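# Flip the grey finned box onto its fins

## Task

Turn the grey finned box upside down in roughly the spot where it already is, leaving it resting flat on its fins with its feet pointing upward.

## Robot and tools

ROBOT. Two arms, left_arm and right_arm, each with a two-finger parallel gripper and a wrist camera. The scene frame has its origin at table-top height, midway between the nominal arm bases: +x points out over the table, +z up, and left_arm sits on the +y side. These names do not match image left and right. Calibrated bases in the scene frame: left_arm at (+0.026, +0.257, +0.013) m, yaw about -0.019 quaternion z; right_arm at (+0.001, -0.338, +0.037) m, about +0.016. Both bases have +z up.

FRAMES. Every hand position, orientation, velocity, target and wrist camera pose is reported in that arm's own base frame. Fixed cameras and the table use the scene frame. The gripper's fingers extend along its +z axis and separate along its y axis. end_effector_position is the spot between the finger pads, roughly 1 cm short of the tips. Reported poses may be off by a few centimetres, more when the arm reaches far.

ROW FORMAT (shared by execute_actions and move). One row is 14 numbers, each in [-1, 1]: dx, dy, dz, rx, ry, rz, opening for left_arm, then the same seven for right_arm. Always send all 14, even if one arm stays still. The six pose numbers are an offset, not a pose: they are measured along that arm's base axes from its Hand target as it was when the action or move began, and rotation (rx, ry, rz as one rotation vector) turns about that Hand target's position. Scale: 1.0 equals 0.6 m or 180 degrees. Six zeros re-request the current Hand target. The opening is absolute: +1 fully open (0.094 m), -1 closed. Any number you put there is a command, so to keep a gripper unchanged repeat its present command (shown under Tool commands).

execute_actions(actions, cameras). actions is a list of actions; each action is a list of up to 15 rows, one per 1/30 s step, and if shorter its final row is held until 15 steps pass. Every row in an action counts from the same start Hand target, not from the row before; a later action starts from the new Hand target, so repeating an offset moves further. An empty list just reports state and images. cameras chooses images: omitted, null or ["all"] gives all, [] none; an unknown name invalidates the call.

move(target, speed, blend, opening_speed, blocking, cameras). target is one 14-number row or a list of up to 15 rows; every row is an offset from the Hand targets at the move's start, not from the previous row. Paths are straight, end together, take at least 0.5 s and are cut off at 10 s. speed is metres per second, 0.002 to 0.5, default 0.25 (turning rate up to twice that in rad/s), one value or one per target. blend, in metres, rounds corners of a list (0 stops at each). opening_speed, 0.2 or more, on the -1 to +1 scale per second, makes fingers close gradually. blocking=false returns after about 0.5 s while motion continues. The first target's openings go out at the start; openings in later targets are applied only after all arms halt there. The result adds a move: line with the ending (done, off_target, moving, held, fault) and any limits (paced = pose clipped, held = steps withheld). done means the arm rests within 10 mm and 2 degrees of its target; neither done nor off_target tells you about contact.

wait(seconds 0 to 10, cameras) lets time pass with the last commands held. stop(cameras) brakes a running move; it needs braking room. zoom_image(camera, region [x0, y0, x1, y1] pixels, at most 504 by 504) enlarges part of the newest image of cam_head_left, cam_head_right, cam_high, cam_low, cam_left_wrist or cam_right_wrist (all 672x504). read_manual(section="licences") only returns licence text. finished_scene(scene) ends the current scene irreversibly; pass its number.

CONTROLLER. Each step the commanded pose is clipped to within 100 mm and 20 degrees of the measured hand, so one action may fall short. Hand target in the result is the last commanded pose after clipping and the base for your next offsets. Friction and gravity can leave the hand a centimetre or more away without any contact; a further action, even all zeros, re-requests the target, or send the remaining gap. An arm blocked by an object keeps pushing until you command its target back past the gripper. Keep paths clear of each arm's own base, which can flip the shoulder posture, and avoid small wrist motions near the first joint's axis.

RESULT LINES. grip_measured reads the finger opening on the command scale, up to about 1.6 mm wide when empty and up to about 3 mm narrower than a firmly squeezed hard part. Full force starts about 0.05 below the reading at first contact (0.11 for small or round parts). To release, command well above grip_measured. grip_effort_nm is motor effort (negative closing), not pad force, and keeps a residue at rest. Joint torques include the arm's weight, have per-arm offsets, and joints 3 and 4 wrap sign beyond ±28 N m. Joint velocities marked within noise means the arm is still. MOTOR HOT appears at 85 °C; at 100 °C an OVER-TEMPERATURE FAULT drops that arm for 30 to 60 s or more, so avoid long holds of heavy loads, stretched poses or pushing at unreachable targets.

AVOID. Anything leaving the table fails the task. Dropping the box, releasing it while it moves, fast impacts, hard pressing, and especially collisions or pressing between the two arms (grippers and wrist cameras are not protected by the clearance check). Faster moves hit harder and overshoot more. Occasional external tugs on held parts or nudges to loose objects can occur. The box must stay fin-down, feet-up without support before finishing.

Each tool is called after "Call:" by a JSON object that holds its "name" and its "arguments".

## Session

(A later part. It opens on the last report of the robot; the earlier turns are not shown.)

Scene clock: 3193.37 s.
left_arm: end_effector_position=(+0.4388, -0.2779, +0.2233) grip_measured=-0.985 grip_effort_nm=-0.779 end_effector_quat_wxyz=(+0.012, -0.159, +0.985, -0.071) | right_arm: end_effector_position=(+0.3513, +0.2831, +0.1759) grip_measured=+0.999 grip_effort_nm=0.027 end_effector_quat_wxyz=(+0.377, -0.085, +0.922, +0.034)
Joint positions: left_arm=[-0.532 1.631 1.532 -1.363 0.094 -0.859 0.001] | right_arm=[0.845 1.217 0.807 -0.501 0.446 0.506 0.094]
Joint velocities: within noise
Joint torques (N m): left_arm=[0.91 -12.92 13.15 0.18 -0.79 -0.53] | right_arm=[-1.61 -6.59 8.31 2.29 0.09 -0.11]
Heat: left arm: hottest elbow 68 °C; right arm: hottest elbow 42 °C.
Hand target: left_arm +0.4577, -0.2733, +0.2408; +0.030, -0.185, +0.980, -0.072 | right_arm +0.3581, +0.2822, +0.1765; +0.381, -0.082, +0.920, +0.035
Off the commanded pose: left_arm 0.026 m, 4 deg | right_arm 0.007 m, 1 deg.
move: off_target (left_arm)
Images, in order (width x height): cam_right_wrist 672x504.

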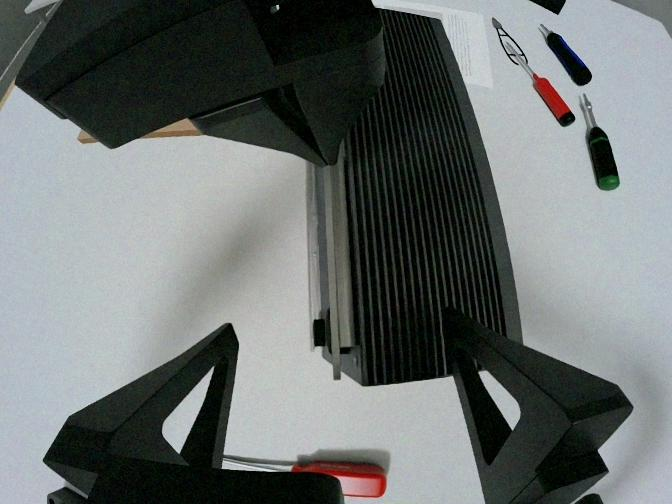

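Call:
{"name": "move", "arguments": {"target": [0,0,0,0,0,0,-1,0.010,0.0075,-0.0125,0,0,0,1], "speed": 0.04, "cameras": []}}

Call:
{"name": "move", "arguments": {"target": [0,0,0,0,0,0,-1,0,0,0,0,0,0,-0.75], "opening_speed": 0.4, "speed": 0.04, "cameras": ["cam_right_wrist"]}}

Call:
{"name": "zoom_image", "arguments": {"camera": "cam_right_wrist", "region": [270, 200, 420, 380]}}

Scene clock: 3217.77 s.
left_arm: end_effector_position=(+0.4388, -0.2779, +0.2233) grip_measured=-0.985 grip_effort_nm=-0.779 end_effector_quat_wxyz=(+0.012, -0.159, +0.985, -0.071) | right_arm: end_effector_position=(+0.3561, +0.2871, +0.1681) grip_measured=+0.999 grip_effort_nm=0.022 end_effector_quat_wxyz=(+0.377, -0.086, +0.921, +0.034)
Joint positions: left_arm=[-0.532 1.631 1.532 -1.363 0.094 -0.859 0.001] | right_arm=[0.842 1.244 0.807 -0.473 0.444 0.501 0.094]
Joint velocities: within noise
Joint torques (N m): left_arm=[0.79 -12.92 13.16 0.2 -0.78 -0.53] | right_arm=[-2.02 -5.89 8.42 2.19 0.11 -0.11]
Heat: left arm: hottest elbow 68 °C; right arm: hottest elbow 42 °C.
Hand target: left_arm +0.4577, -0.2733, +0.2408; +0.030, -0.185, +0.980, -0.072 | right_arm +0.3641, +0.2868, +0.1691; +0.381, -0.082, +0.920, +0.035
Off the commanded pose: left_arm 0.026 m, 4 deg | right_arm 0.008 m, 1 deg.
move: off_target (left_arm)
No camera images: "cameras" was empty.

Scene clock: 3222.37 s.
left_arm: end_effector_position=(+0.4396, -0.2740, +0.2238) grip_measured=-0.985 grip_effort_nm=-0.779 end_effector_quat_wxyz=(+0.012, -0.162, +0.985, -0.065) | right_arm: end_effector_position=(+0.3631, +0.2794, +0.1692) grip_measured=-0.362 grip_effort_nm=-1.038 end_effector_quat_wxyz=(+0.383, -0.077, +0.920, +0.029)
Joint positions: left_arm=[-0.528 1.632 1.536 -1.374 0.086 -0.859 0.001] | right_arm=[0.821 1.243 0.804 -0.462 0.452 0.495 0.03]
Joint velocities: within noise
Joint torques (N m): left_arm=[0.38 -12.81 12.92 0.59 -0.46 -0.53] | right_arm=[-0.62 -6.07 8.68 2.02 -0.19 -0.03]
Heat: left arm: hottest elbow 68 °C; right arm: hottest elbow 42 °C.
Hand target: left_arm +0.4579, -0.2732, +0.2408; +0.030, -0.185, +0.980, -0.072 | right_arm +0.3641, +0.2866, +0.1690; +0.381, -0.082, +0.920, +0.035
Off the commanded pose: left_arm 0.025 m, 3 deg | right_arm 0.007 m, 1 deg.
move: off_target (left_arm)
Images, in order (width x height): cam_right_wrist 672x504.

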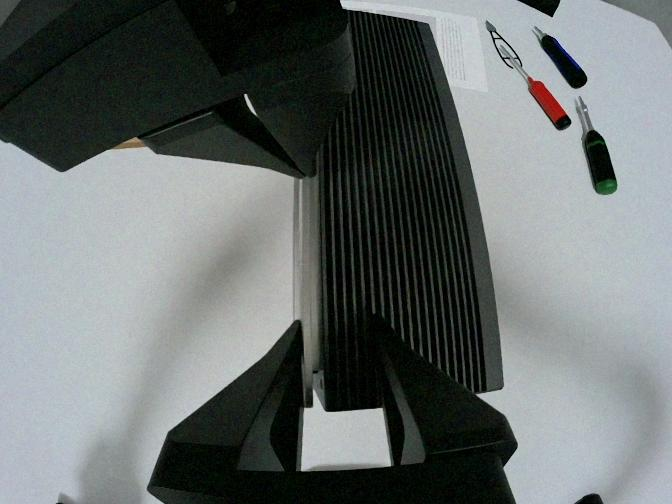

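Scaled by 2.800 from the camera's 672x504 image, which has a finer 960x720 frame.

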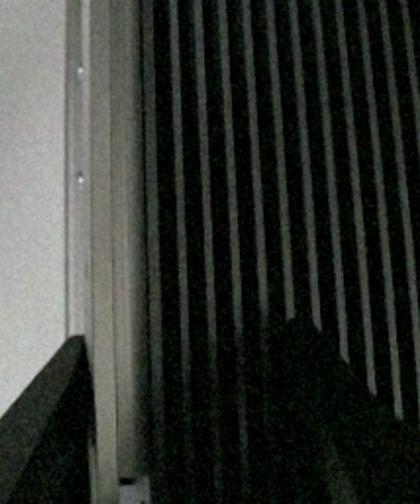

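Call:
{"name": "move", "arguments": {"target": [0,0,0,0,0,0,-1,0,0,0,0,0,0,0.3], "opening_speed": 1.0, "speed": 0.04, "cameras": []}}

Call:
{"name": "move", "arguments": {"target": [0,0,0,0,0,0,-1,-0.0085,0.009,0.0135,0,0,0,0.3], "speed": 0.04, "cameras": ["cam_right_wrist","cam_left_wrist"]}}

Call:
{"name": "zoom_image", "arguments": {"camera": "cam_right_wrist", "region": [240, 200, 440, 400]}}

Scene clock: 3268.23 s.
left_arm: end_effector_position=(+0.4403, -0.2728, +0.2237) grip_measured=-0.985 grip_effort_nm=-0.779 end_effector_quat_wxyz=(+0.014, -0.162, +0.985, -0.062) | right_arm: end_effector_position=(+0.3629, +0.2812, +0.1682) grip_measured=+0.298 grip_effort_nm=0.071 end_effector_quat_wxyz=(+0.381, -0.078, +0.921, +0.032)
Joint positions: left_arm=[-0.528 1.632 1.536 -1.374 0.078 -0.859 0.001] | right_arm=[0.821 1.245 0.804 -0.458 0.443 0.495 0.061]
Joint velocities: within noise
Joint torques (N m): left_arm=[0.44 -12.92 12.92 0.58 -0.18 -0.52] | right_arm=[-0.26 -6.18 8.55 1.66 0.14 -0.03]
Heat: left arm: hottest elbow 68 °C; right arm: hottest elbow 43 °C.
Hand target: left_arm +0.4579, -0.2732, +0.2408; +0.030, -0.185, +0.980, -0.072 | right_arm +0.3641, +0.2866, +0.1689; +0.381, -0.082, +0.920, +0.034
Off the commanded pose: left_arm 0.025 m, 3 deg | right_arm 0.006 m, 0 deg.
move: off_target (left_arm)
No camera images: "cameras" was empty.

Scene clock: 3269.03 s.
left_arm: end_effector_position=(+0.4403, -0.2728, +0.2237) grip_measured=-0.985 grip_effort_nm=-0.779 end_effector_quat_wxyz=(+0.014, -0.162, +0.985, -0.062) | right_arm: end_effector_position=(+0.3596, +0.2804, +0.1665) grip_measured=+0.298 grip_effort_nm=0.071 end_effector_quat_wxyz=(+0.378, -0.082, +0.922, +0.025)
Joint positions: left_arm=[-0.528 1.632 1.536 -1.374 0.078 -0.859 0.001] | right_arm=[0.829 1.245 0.804 -0.475 0.453 0.497 0.061]
Joint velocities: within noise
Joint torques (N m): left_arm=[0.38 -12.98 12.89 0.59 -0.18 -0.52] | right_arm=[0.97 -7.06 9.92 0.98 0.27 0.08]
Heat: left arm: hottest elbow 68 °C; right arm: hottest elbow 43 °C.
Hand target: left_arm +0.4579, -0.2732, +0.2408; +0.030, -0.185, +0.980, -0.072 | right_arm +0.3589, +0.2921, +0.1769; +0.381, -0.082, +0.920, +0.035
Off the commanded pose: left_arm 0.025 m, 3 deg | right_arm 0.016 m, 1 deg.
move: off_target (left_arm, right_arm)
Images, in order (width x height): cam_left_wrist 672x504, cam_right_wrist 672x504.

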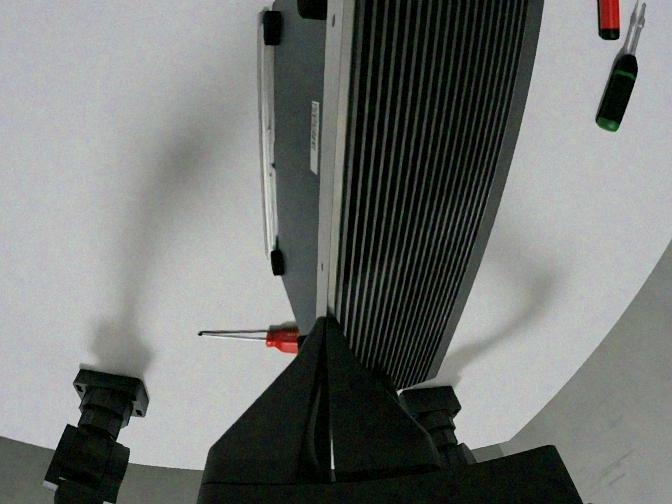

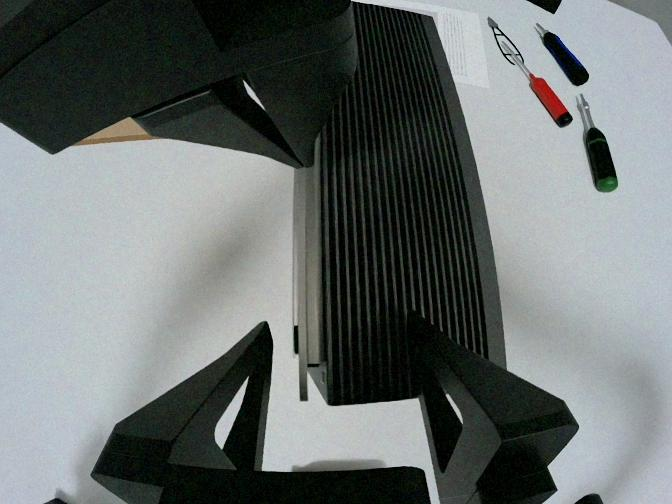

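Scaled by 2.520 from the camera's 672x504 image, which has a finer 960x720 frame.

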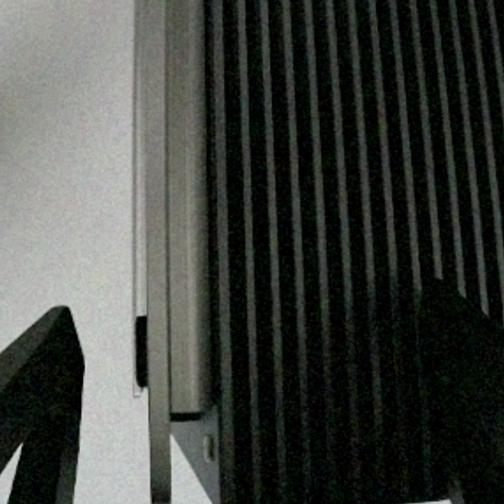

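Call:
{"name": "move", "arguments": {"target": [0,0,0,0,0,0,-1,0,-0.018,0.04,0,0,0,0.3], "speed": 0.04, "cameras": ["cam_right_wrist"]}}

Call:
{"name": "zoom_image", "arguments": {"camera": "cam_right_wrist", "region": [240, 200, 440, 400]}}

Scene clock: 3276.77 s.
left_arm: end_effector_position=(+0.4403, -0.2728, +0.2237) grip_measured=-0.985 grip_effort_nm=-0.784 end_effector_quat_wxyz=(+0.014, -0.162, +0.985, -0.062) | right_arm: end_effector_position=(+0.3482, +0.2699, +0.1730) grip_measured=+0.298 grip_effort_nm=0.076 end_effector_quat_wxyz=(+0.364, -0.087, +0.927, +0.018)
Joint positions: left_arm=[-0.528 1.632 1.536 -1.374 0.078 -0.859 0.001] | right_arm=[0.829 1.204 0.804 -0.551 0.444 0.497 0.061]
Joint velocities: within noise
Joint torques (N m): left_arm=[0.38 -12.92 12.9 0.58 -0.18 -0.52] | right_arm=[-0.79 -7.59 11.75 1.36 0.12 -0.07]
Heat: left arm: hottest elbow 68 °C; right arm: hottest elbow 44 °C.
Hand target: left_arm +0.4579, -0.2732, +0.2408; +0.030, -0.185, +0.980, -0.072 | right_arm +0.3590, +0.2812, +0.2010; +0.381, -0.082, +0.920, +0.034
Off the commanded pose: left_arm 0.025 m, 3 deg | right_arm 0.032 m, 3 deg.
move: off_target (left_arm, right_arm)
Images, in order (width x height): cam_right_wrist 672x504.

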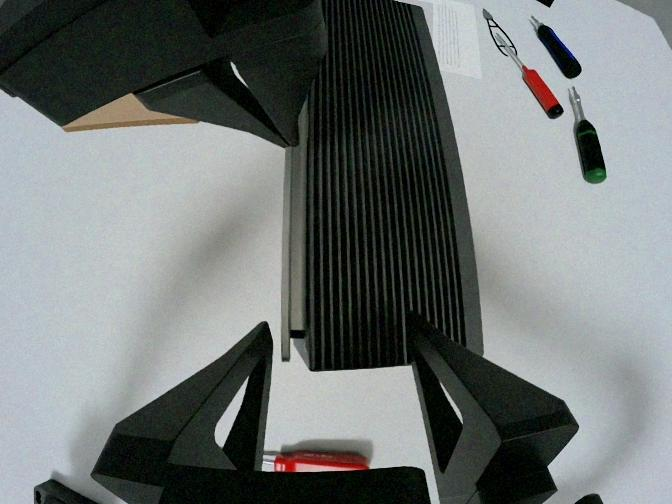

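Scaled by 2.520 from the camera's 672x504 image, which has a finer 960x720 frame.

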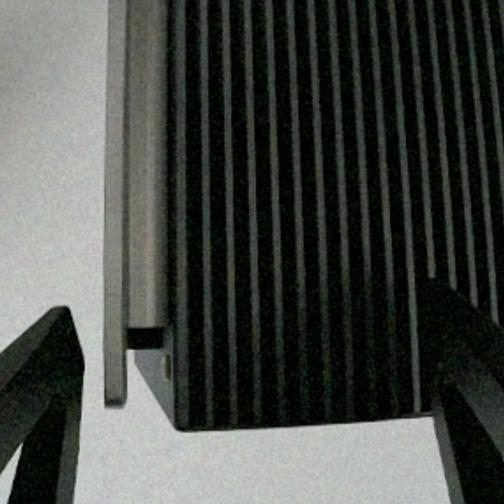

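Call:
{"name": "move", "arguments": {"target": [0,0,0,0,0,0,-1,-0.065,-0.027,0.0,0,0,0,0.3], "speed": 0.04, "cameras": ["cam_right_wrist","cam_head_left","cam_left_wrist"]}}

Scene clock: 3292.40 s.
left_arm: end_effector_position=(+0.4403, -0.2728, +0.2237) grip_measured=-0.985 grip_effort_nm=-0.779 end_effector_quat_wxyz=(+0.014, -0.162, +0.985, -0.062) | right_arm: end_effector_position=(+0.3242, +0.2618, +0.1963) grip_measured=+0.298 grip_effort_nm=0.071 end_effector_quat_wxyz=(+0.378, -0.081, +0.922, +0.030)
Joint positions: left_arm=[-0.528 1.632 1.536 -1.374 0.078 -0.859 0.001] | right_arm=[0.869 1.099 0.777 -0.604 0.471 0.533 0.061]
Joint velocities: within noise
Joint torques (N m): left_arm=[0.21 -12.75 12.88 0.58 -0.17 -0.53] | right_arm=[0.79 -6.12 8.4 1.21 0.41 0.11]
Heat: left arm: hottest elbow 68 °C; right arm: hottest elbow 45 °C.
Hand target: left_arm +0.4579, -0.2732, +0.2408; +0.030, -0.185, +0.980, -0.072 | right_arm +0.3200, +0.2651, +0.2011; +0.381, -0.082, +0.920, +0.035
Off the commanded pose: left_arm 0.025 m, 3 deg | right_arm 0.007 m, 1 deg.
move: off_target (left_arm)
Images, in order (width x height): cam_head_left 672x504, cam_left_wrist 672x504, cam_right_wrist 672x504.

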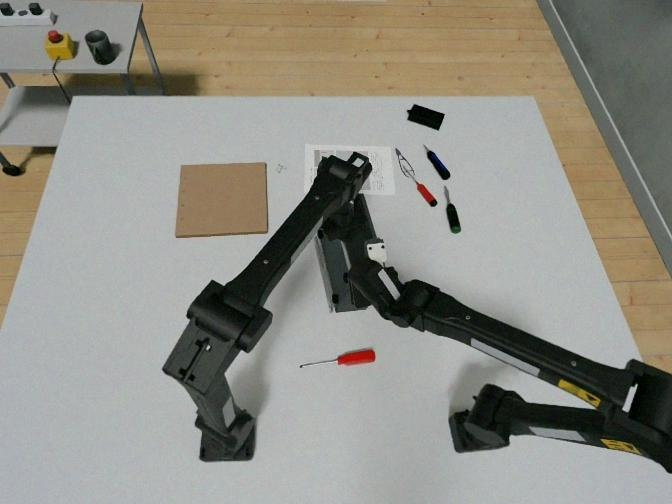

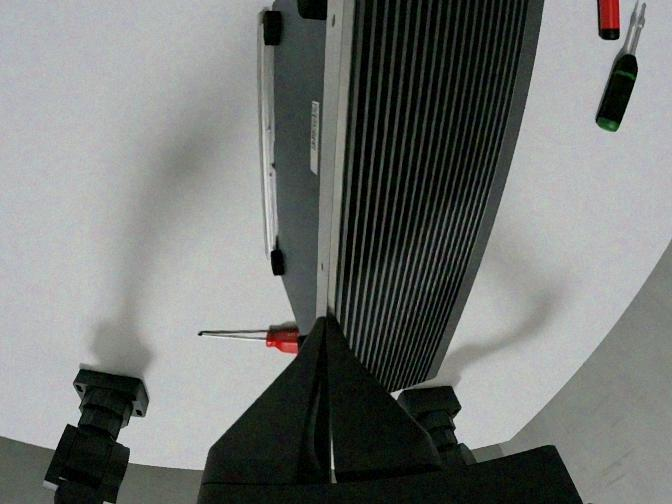

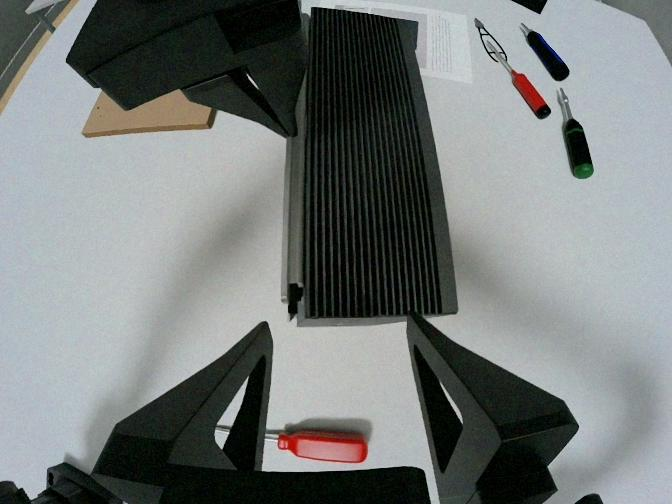

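Call:
{"name": "move", "arguments": {"target": [0,0,0,-0.0135,0.054,0,-1,0.004,0.04,0.0115,0.0078,-0.055,0,0.3], "speed": 0.06, "cameras": ["cam_right_wrist","cam_left_wrist"]}}

Call:
{"name": "zoom_image", "arguments": {"camera": "cam_right_wrist", "region": [220, 150, 440, 350]}}

Scene clock: 3361.50 s.
left_arm: end_effector_position=(+0.4394, -0.2730, +0.2229) grip_measured=-0.985 grip_effort_nm=-0.779 end_effector_quat_wxyz=(-0.070, -0.175, +0.980, -0.063) | right_arm: end_effector_position=(+0.3236, +0.2816, +0.2075) grip_measured=+0.298 grip_effort_nm=0.071 end_effector_quat_wxyz=(+0.456, -0.072, +0.886, +0.036)
Joint positions: left_arm=[-0.494 1.714 1.636 -1.523 0.186 -0.845 0.001] | right_arm=[0.951 1.102 0.73 -0.423 0.618 0.529 0.061]
Joint velocities: within noise
Joint torques (N m): left_arm=[0.79 -13.86 13.3 -0.02 0.38 -0.37] | right_arm=[0.79 -4.89 8.43 2.28 0.45 -0.13]
Heat: left arm: hottest elbow 68 °C; right arm: hottest elbow 42 °C.
Hand target: left_arm +0.4578, -0.2733, +0.2408; -0.057, -0.191, +0.977, -0.077 | right_arm +0.3223, +0.2891, +0.2078; +0.460, -0.080, +0.884, +0.039
Off the commanded pose: left_arm 0.026 m, 3 deg | right_arm 0.008 m, 1 deg.
move: off_target (left_arm)
Images, in order (width x height): cam_left_wrist 672x504, cam_right_wrist 672x504.

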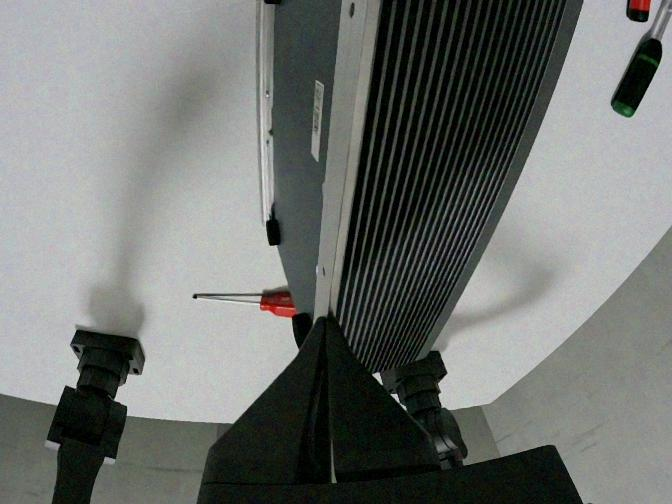

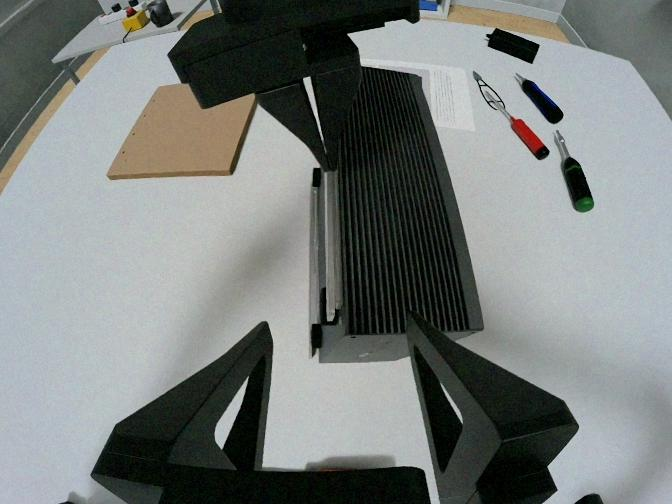

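Scaled by 2.291 from the camera's 672x504 image, which has a finer 960x720 frame.

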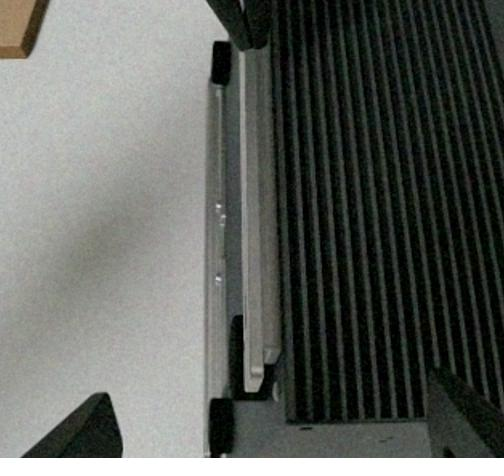

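Call:
{"name": "move", "arguments": {"target": [0,0,0,0,0,0,-1,0.055,0.0133,-0.04,0,0,0,0.3], "speed": 0.05, "cameras": ["cam_right_wrist","cam_head_left"]}}

Scene clock: 3427.93 s.
left_arm: end_effector_position=(+0.4395, -0.2729, +0.2229) grip_measured=-0.985 grip_effort_nm=-0.779 end_effector_quat_wxyz=(-0.070, -0.175, +0.980, -0.063) | right_arm: end_effector_position=(+0.3475, +0.2964, +0.1802) grip_measured=+0.298 grip_effort_nm=0.066 end_effector_quat_wxyz=(+0.455, -0.084, +0.886, +0.037)
Joint positions: left_arm=[-0.493 1.714 1.636 -1.524 0.187 -0.844 0.001] | right_arm=[0.914 1.211 0.73 -0.291 0.579 0.475 0.061]
Joint velocities: within noise
Joint torques (N m): left_arm=[1.03 -13.68 13.38 0.1 0.35 -0.36] | right_arm=[-1.9 -5.25 8.73 2.29 0.15 -0.17]
Heat: left arm: hottest elbow 64 °C; right arm: hottest elbow 45 °C.
Hand target: left_arm +0.4579, -0.2732, +0.2408; -0.057, -0.191, +0.977, -0.077 | right_arm +0.3554, +0.2970, +0.1838; +0.460, -0.080, +0.884, +0.039
Off the commanded pose: left_arm 0.026 m, 3 deg | right_arm 0.009 m, 1 deg.
move: off_target (left_arm)
Images, in order (width x height): cam_head_left 672x504, cam_right_wrist 672x504.

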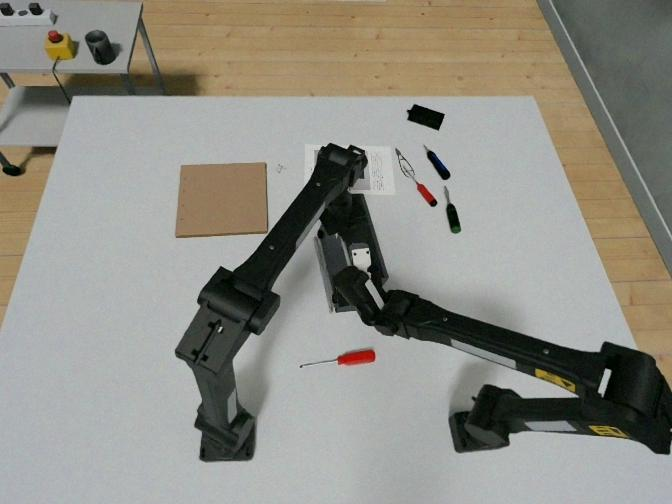

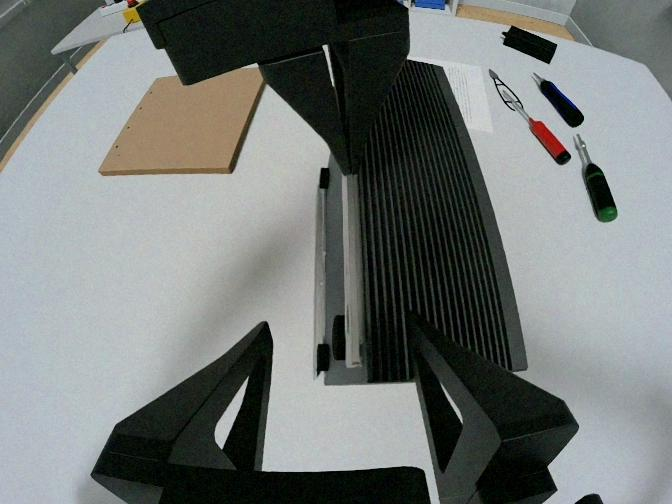

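Call:
{"name": "move", "arguments": {"target": [0,0,0,0,0,0,-1,0.01,-0.0117,-0.003,0,0,0,0.3], "speed": 0.05, "cameras": ["cam_right_wrist"]}}

Call:
{"name": "zoom_image", "arguments": {"camera": "cam_right_wrist", "region": [220, 140, 450, 400]}}

Scene clock: 3439.83 s.
left_arm: end_effector_position=(+0.4395, -0.2729, +0.2229) grip_measured=-0.985 grip_effort_nm=-0.774 end_effector_quat_wxyz=(-0.070, -0.175, +0.980, -0.063) | right_arm: end_effector_position=(+0.3556, +0.2919, +0.1818) grip_measured=+0.298 grip_effort_nm=0.081 end_effector_quat_wxyz=(+0.457, -0.083, +0.885, +0.039)
Joint positions: left_arm=[-0.493 1.714 1.636 -1.524 0.187 -0.844 0.001] | right_arm=[0.888 1.211 0.73 -0.273 0.559 0.454 0.061]
Joint velocities: within noise
Joint torques (N m): left_arm=[0.73 -13.68 13.34 0.08 0.36 -0.36] | right_arm=[-1.38 -6.07 7.84 2.5 0.11 -0.12]
Heat: left arm: hottest elbow 64 °C; right arm: hottest elbow 45 °C.
Hand target: left_arm +0.4579, -0.2732, +0.2408; -0.057, -0.191, +0.977, -0.077 | right_arm +0.3614, +0.2899, +0.1821; +0.460, -0.080, +0.884, +0.038
Off the commanded pose: left_arm 0.026 m, 3 deg | right_arm 0.006 m, 1 deg.
move: off_target (left_arm)
Images, in order (width x height): cam_right_wrist 672x504.

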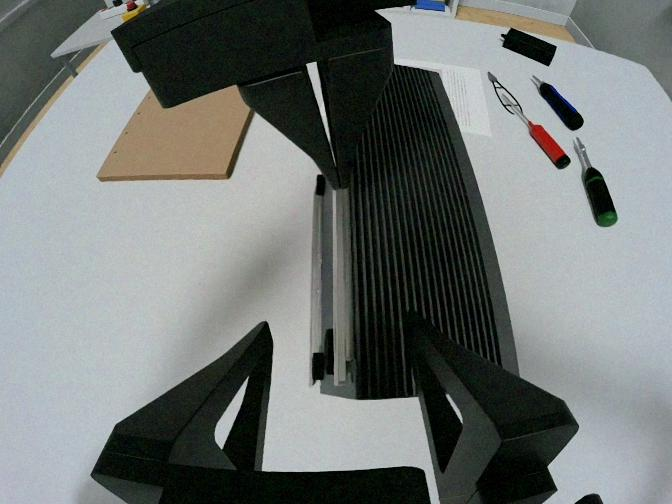

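Scaled by 1.938 from the camera's 672x504 image, which has a finer 960x720 frame.

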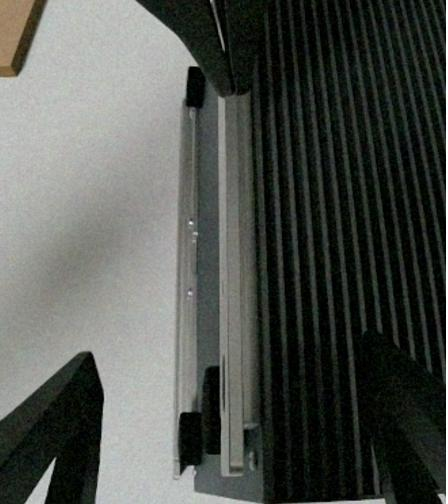

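Call:
{"name": "move", "arguments": {"target": [0,0,0,0,0,0,-1,0,0,0,0,0,0,-1], "opening_speed": 0.4, "cameras": ["cam_right_wrist"]}}

Call:
{"name": "zoom_image", "arguments": {"camera": "cam_right_wrist", "region": [220, 140, 450, 400]}}

Scene clock: 3450.10 s.
left_arm: end_effector_position=(+0.4400, -0.2710, +0.2221) grip_measured=-0.985 grip_effort_nm=-0.774 end_effector_quat_wxyz=(-0.072, -0.177, +0.980, -0.062) | right_arm: end_effector_position=(+0.3554, +0.2918, +0.1811) grip_measured=-0.945 grip_effort_nm=-1.028 end_effector_quat_wxyz=(+0.456, -0.077, +0.886, +0.043)
Joint positions: left_arm=[-0.489 1.716 1.636 -1.527 0.187 -0.844 0.001] | right_arm=[0.888 1.211 0.728 -0.271 0.558 0.468 0.003]
Joint velocities: within noise
Joint torques (N m): left_arm=[0.56 -13.92 13.34 0.16 0.35 -0.36] | right_arm=[-2.55 -6.24 8.09 2.32 0.16 -0.25]
Heat: left arm: hottest elbow 64 °C; right arm: hottest elbow 45 °C.
Hand target: left_arm +0.4579, -0.2732, +0.2408; -0.057, -0.191, +0.977, -0.077 | right_arm +0.3614, +0.2900, +0.1820; +0.460, -0.080, +0.884, +0.039
Off the commanded pose: left_arm 0.026 m, 3 deg | right_arm 0.006 m, 1 deg.
move: off_target (left_arm)
Images, in order (width x height): cam_right_wrist 672x504.

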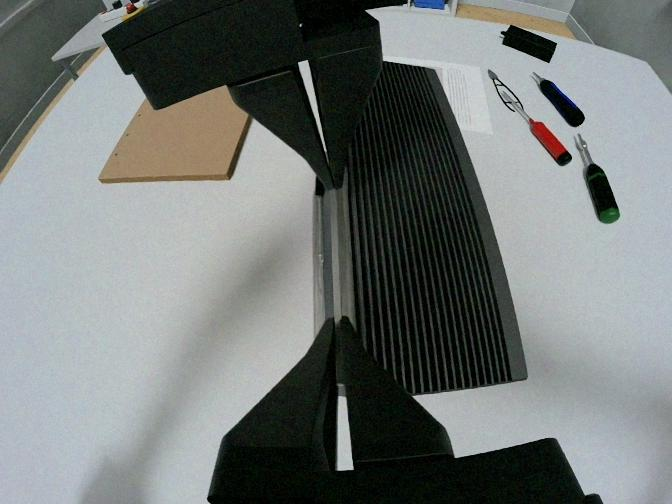

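Scaled by 1.938 from the camera's 672x504 image, which has a finer 960x720 frame.

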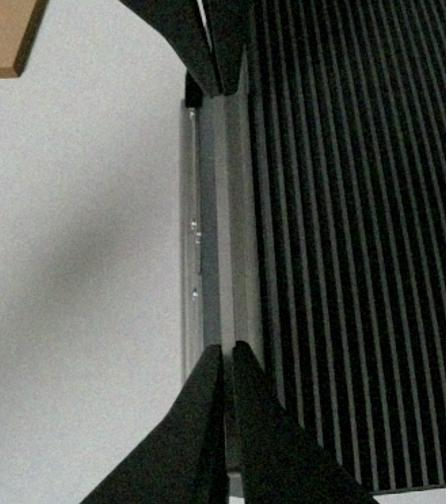

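Call:
{"name": "move", "arguments": {"target": [0,0,0,0,0,0,-0.6,0,0,0,0,0,0,-1], "opening_speed": 0.3, "cameras": ["cam_right_wrist","cam_left_wrist"]}}

Scene clock: 3471.73 s.
left_arm: end_effector_position=(+0.4462, -0.2719, +0.2308) grip_measured=-0.604 grip_effort_nm=0.154 end_effector_quat_wxyz=(-0.064, -0.181, +0.979, -0.070) | right_arm: end_effector_position=(+0.3554, +0.2918, +0.1811) grip_measured=-0.946 grip_effort_nm=-1.038 end_effector_quat_wxyz=(+0.456, -0.076, +0.886, +0.043)
Joint positions: left_arm=[-0.484 1.716 1.659 -1.529 0.189 -0.848 0.019] | right_arm=[0.888 1.211 0.728 -0.271 0.558 0.469 0.003]
Joint velocities: within noise
Joint torques (N m): left_arm=[-0.03 -13.92 11.86 0.24 0.25 -0.32] | right_arm=[-1.44 -6.18 8.06 2.28 0.2 -0.25]
Heat: left arm: hottest elbow 64 °C; right arm: hottest elbow 43 °C.
Hand target: left_arm +0.4579, -0.2732, +0.2408; -0.057, -0.191, +0.977, -0.077 | right_arm +0.3614, +0.2900, +0.1820; +0.460, -0.080, +0.884, +0.039
Off the commanded pose: left_arm 0.015 m, 2 deg | right_arm 0.006 m, 1 deg.
move: off_target (left_arm)
Images, in order (width x height): cam_left_wrist 672x504, cam_right_wrist 672x504.

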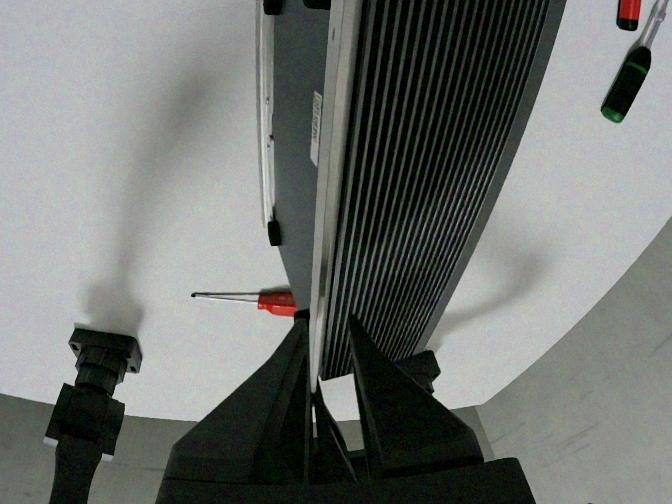

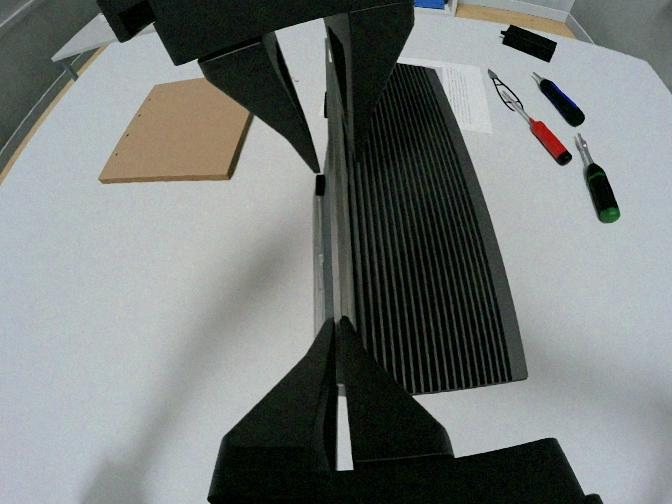

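Call:
{"name": "move", "arguments": {"target": [[0.033,0.02,0.13,0,0,0,-0.6,0,0,0,0,0,0,-1],[0.0,0.2,0.2,0,0,0,-0.6,0,0,0,0,0,0,-1],[-0.15,0.42,0.15,0,0,0,-0.6,0,0,0,0,0,0,-1]], "speed": [0.06,0.15,0.15], "blend": 0.03, "cameras": ["cam_right_wrist","cam_head_left","cam_head_right"]}}

Scene clock: 3482.77 s.
left_arm: end_effector_position=(+0.3732, -0.0242, +0.3272) grip_measured=-0.603 grip_effort_nm=0.154 end_effector_quat_wxyz=(+0.007, -0.201, +0.975, -0.091) | right_arm: end_effector_position=(+0.3554, +0.2918, +0.1811) grip_measured=-0.946 grip_effort_nm=-1.043 end_effector_quat_wxyz=(+0.456, -0.076, +0.886, +0.043)
Joint positions: left_arm=[0.017 1.293 1.442 -1.672 0.177 -0.393 0.019] | right_arm=[0.888 1.211 0.728 -0.271 0.558 0.469 0.003]
Joint velocities: within noise
Joint torques (N m): left_arm=[-0.26 -9.05 8.24 0.43 0.03 -0.02] | right_arm=[-2.14 -6.12 8.08 2.24 0.16 -0.26]
Heat: left arm: hottest elbow 64 °C; right arm: hottest elbow 43 °C.
Hand target: left_arm +0.3679, -0.0212, +0.3308; -0.057, -0.191, +0.977, -0.077 | right_arm +0.3614, +0.2900, +0.1820; +0.460, -0.080, +0.884, +0.039
Off the commanded pose: left_arm 0.007 m, 8 deg | right_arm 0.006 m, 1 deg.
joint sent to its limit (left arm) — joint 4 (wrist pitch), lower limit. The joint targets are off in orientation, not in position.
move: off_target (left_arm)
Images, in order (width x height): cam_head_left 672x504, cam_head_right 672x504, cam_right_wrist 672x504.

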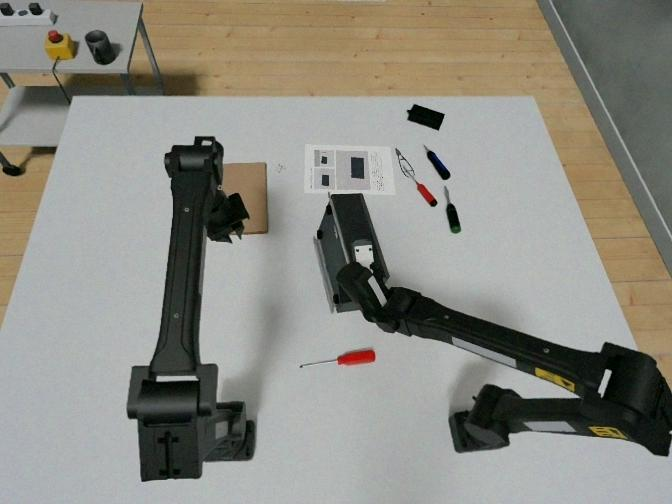

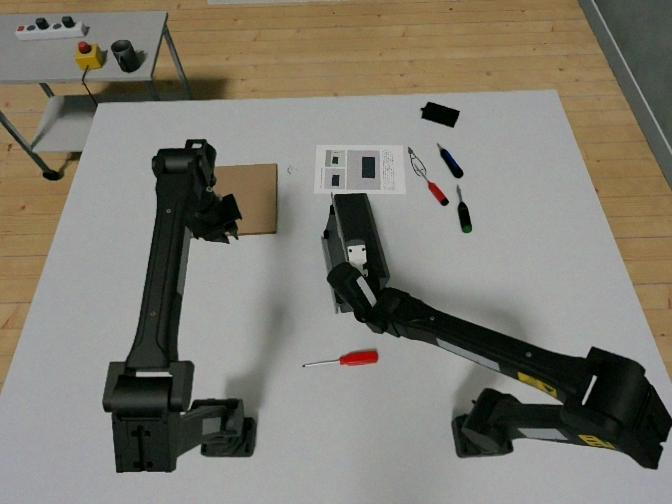

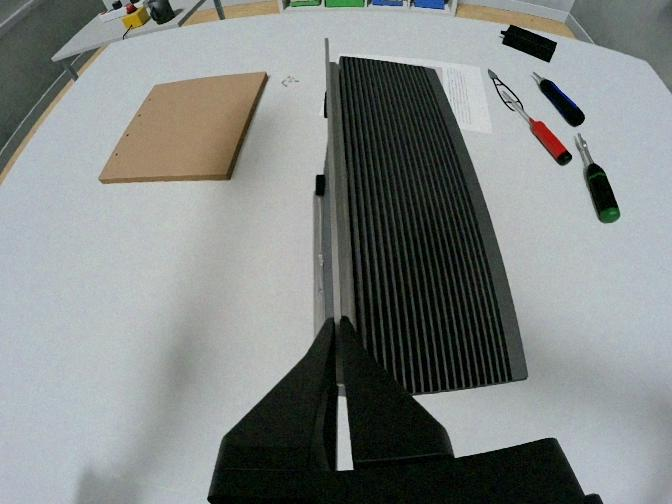

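Call:
{"name": "move", "arguments": {"target": [[0,0,0,0,0,0,-0.6,0.0077,-0.0545,0.01,0.0495,0.007,0,-1],[0,0,0,0,0,0,-0.6,0.0165,-0.1172,0.01,0.1045,0.0147,0,-1]], "speed": 0.04, "blend": 0.02, "cameras": ["cam_right_wrist","cam_head_left","cam_high"]}}

Scene clock: 3553.43 s.
left_arm: end_effector_position=(+0.3732, -0.0242, +0.3272) grip_measured=-0.603 grip_effort_nm=0.154 end_effector_quat_wxyz=(+0.007, -0.200, +0.976, -0.091) | right_arm: end_effector_position=(+0.3657, +0.2265, +0.1895) grip_measured=-0.946 grip_effort_nm=-1.043 end_effector_quat_wxyz=(+0.442, -0.012, +0.877, +0.188)
Joint positions: left_arm=[0.017 1.293 1.442 -1.672 0.176 -0.391 0.019] | right_arm=[0.626 1.02 0.57 -0.128 0.178 0.503 0.003]
Joint velocities: within noise
Joint torques (N m): left_arm=[-0.03 -9.05 8.23 0.42 0.05 -0.05] | right_arm=[-2.32 -3.6 7.88 2.59 0.08 -0.07]
Heat: left arm: hottest elbow 59 °C; right arm: hottest elbow 43 °C.
Hand target: left_arm +0.3679, -0.0212, +0.3308; -0.057, -0.191, +0.977, -0.077 | right_arm +0.3712, +0.2197, +0.1881; +0.446, -0.003, +0.876, +0.184
Off the commanded pose: left_arm 0.007 m, 8 deg | right_arm 0.009 m, 1 deg.
joint sent to its limit (left arm) — joint 4 (wrist pitch), lower limit. The joint targets are off in orientation, not in position.
move: off_target (left_arm)
Images, in order (width x height): cam_head_left 672x504, cam_high 672x504, cam_right_wrist 672x504.

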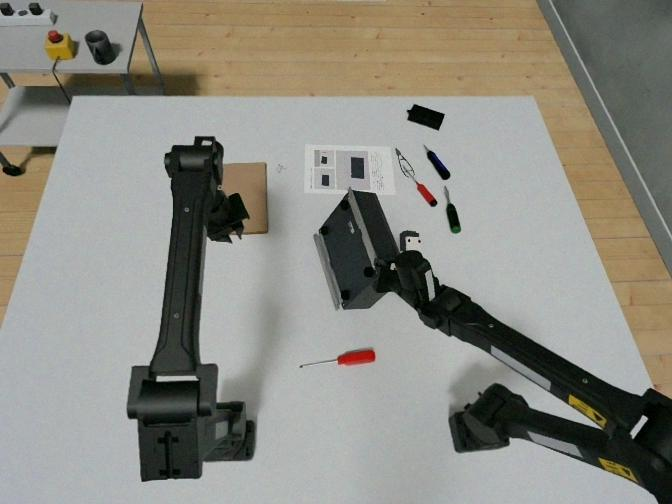

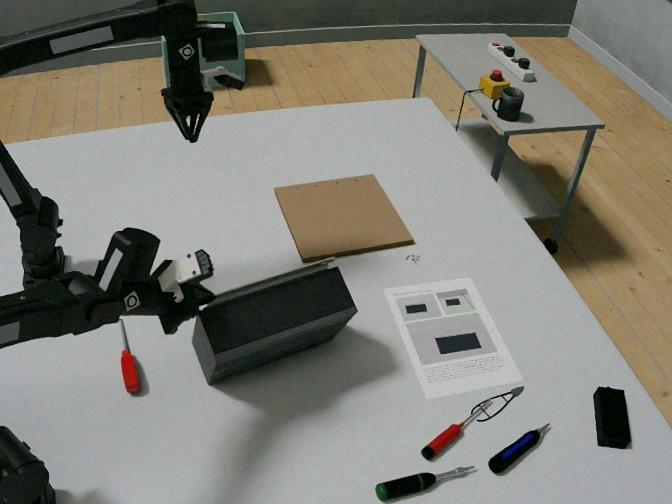

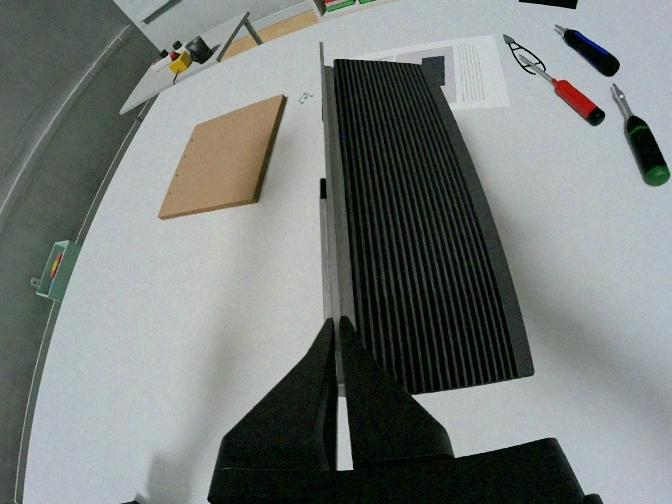

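Call:
{"name": "move", "arguments": {"target": [[0,0,0,0,0,0,-0.6,0.0085,-0.0608,-0.01,0.055,0.0077,0,-1],[0,0,0,0,0,0,-0.6,0.0168,-0.1198,-0.0307,0.11,0.0154,0,-1],[0,0,0,0,0,0,-0.6,0.0243,-0.1737,-0.0617,0.165,0.0231,0,-1]], "speed": 0.05, "blend": 0.02, "cameras": ["cam_right_wrist","cam_head_left","cam_high"]}}

Scene clock: 3572.13 s.
left_arm: end_effector_position=(+0.3732, -0.0242, +0.3272) grip_measured=-0.603 grip_effort_nm=0.154 end_effector_quat_wxyz=(+0.007, -0.200, +0.976, -0.091) | right_arm: end_effector_position=(+0.3534, +0.1111, +0.0918) grip_measured=-0.947 grip_effort_nm=-1.043 end_effector_quat_wxyz=(+0.335, +0.146, +0.854, +0.370)
Joint positions: left_arm=[0.017 1.293 1.442 -1.672 0.176 -0.391 0.019] | right_arm=[0.084 1.117 0.294 0.215 -0.495 0.685 0.002]
Joint velocities: within noise
Joint torques (N m): left_arm=[-0.38 -9.11 8.25 0.4 0.04 -0.04] | right_arm=[-1.55 -7.18 10.59 4.86 -1.69 0.11]
Heat: left arm: hottest elbow 58 °C; right arm: hottest elbow 42 °C.
Hand target: left_arm +0.3679, -0.0212, +0.3308; -0.057, -0.191, +0.977, -0.077 | right_arm +0.3859, +0.1155, +0.1511; +0.400, +0.118, +0.815, +0.403
Off the commanded pose: left_arm 0.007 m, 8 deg | right_arm 0.068 m, 10 deg.
joint sent to its limit (left arm) — joint 4 (wrist pitch), lower limit. The joint targets are off in orientation, not in position.
move: off_target (left_arm, right_arm)
Images, in order (width x height): cam_head_left 672x504, cam_high 672x504, cam_right_wrist 672x504.

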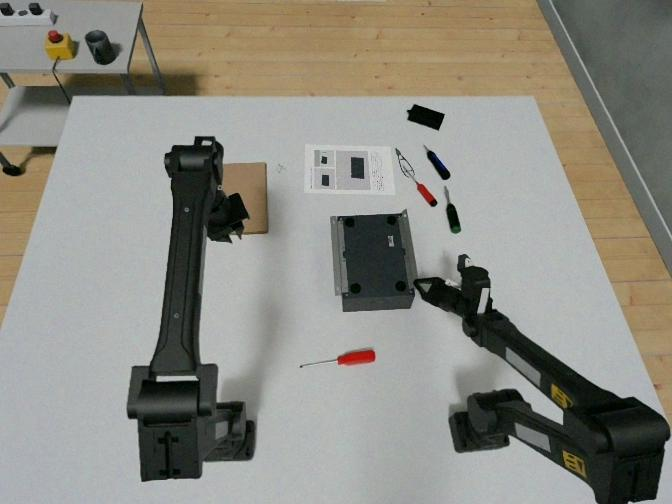

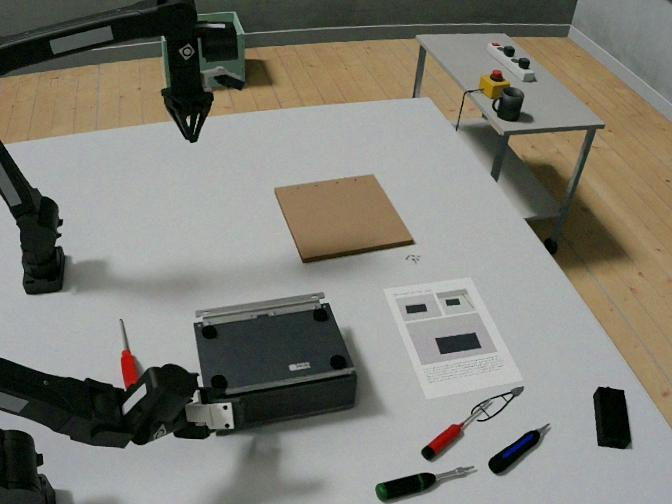

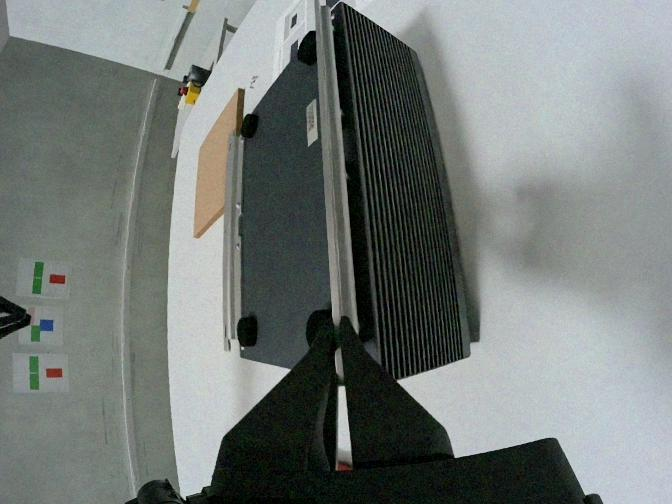

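Call:
{"name": "zoom_image", "arguments": {"camera": "cam_high", "region": [120, 260, 420, 480]}}

Call:
{"name": "execute_actions", "arguments": {"actions": [], "cameras": ["cam_low", "cam_head_right"]}}

Scaled by 1.680.

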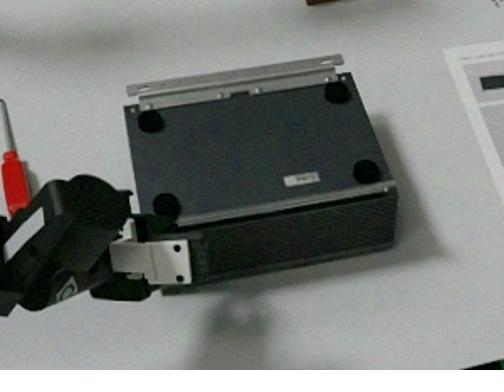

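Scene clock: 3584.77 s.
left_arm: end_effector_position=(+0.3732, -0.0242, +0.3272) grip_measured=-0.603 grip_effort_nm=0.154 end_effector_quat_wxyz=(+0.007, -0.200, +0.976, -0.091) | right_arm: end_effector_position=(+0.3535, +0.1111, +0.0919) grip_measured=-0.947 grip_effort_nm=-1.043 end_effector_quat_wxyz=(+0.335, +0.147, +0.854, +0.370)
Joint positions: left_arm=[0.017 1.293 1.442 -1.672 0.176 -0.391 0.019] | right_arm=[0.084 1.117 0.294 0.215 -0.495 0.686 0.002]
Joint velocities: within noise
Joint torques (N m): left_arm=[-0.32 -9.11 8.27 0.4 0.05 -0.03] | right_arm=[-1.55 -7.12 10.78 5.07 -1.67 0.06]
Heat: left arm: hottest elbow 58 °C; right arm: hottest elbow 44 °C.
Hand target: left_arm +0.3679, -0.0212, +0.3308; -0.057, -0.191, +0.977, -0.077 | right_arm +0.3859, +0.1155, +0.1512; +0.400, +0.118, +0.815, +0.403
Tool commands: left_gripper/opening=-0.6 right_gripper/opening=-1.0
Off the commanded pose: left_arm 0.007 m, 8 deg | right_arm 0.068 m, 10 deg.
Images, in order (width x height): cam_head_right 672x504, cam_low 672x504.

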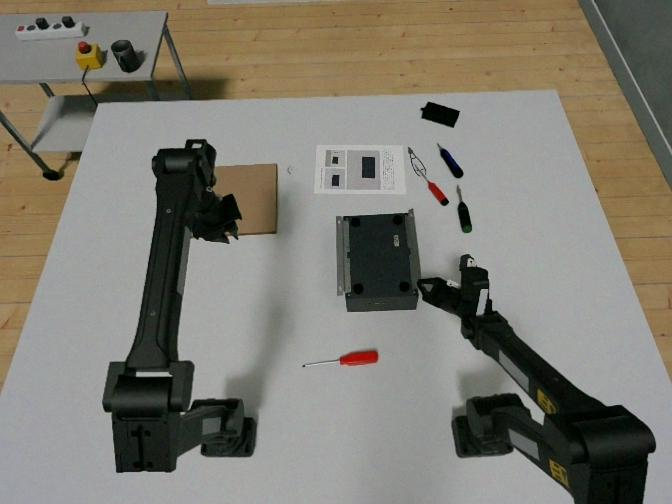

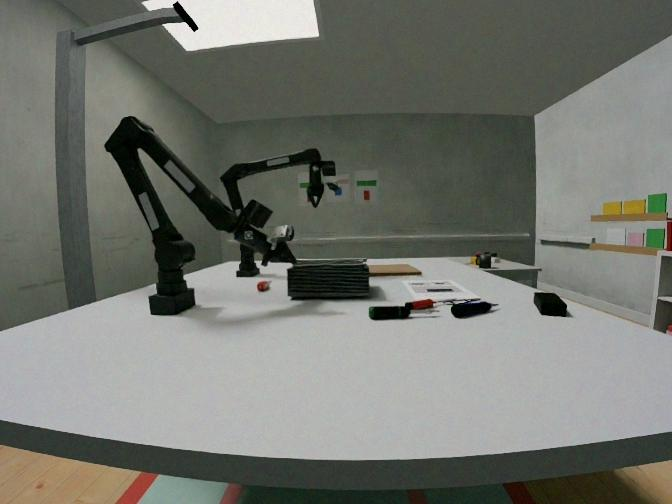

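Call:
{"name": "zoom_image", "arguments": {"camera": "cam_low", "region": [210, 190, 410, 330]}}

Call:
{"name": "zoom_image", "arguments": {"camera": "cam_right_wrist", "region": [200, 270, 500, 420]}}

Scaled by 2.520.

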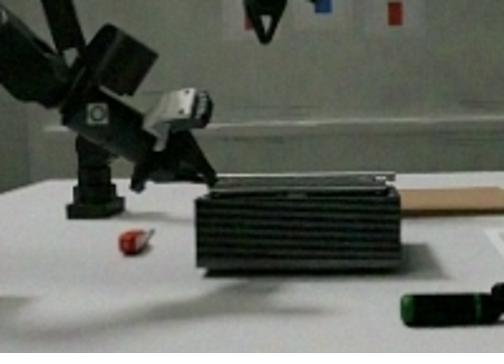

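This scene's latest camera images include none from cam_right_wrist. They are from: cam_head_right, cam_low. cam_right_wrist's image comes with the result of a call that names it in "cameras".


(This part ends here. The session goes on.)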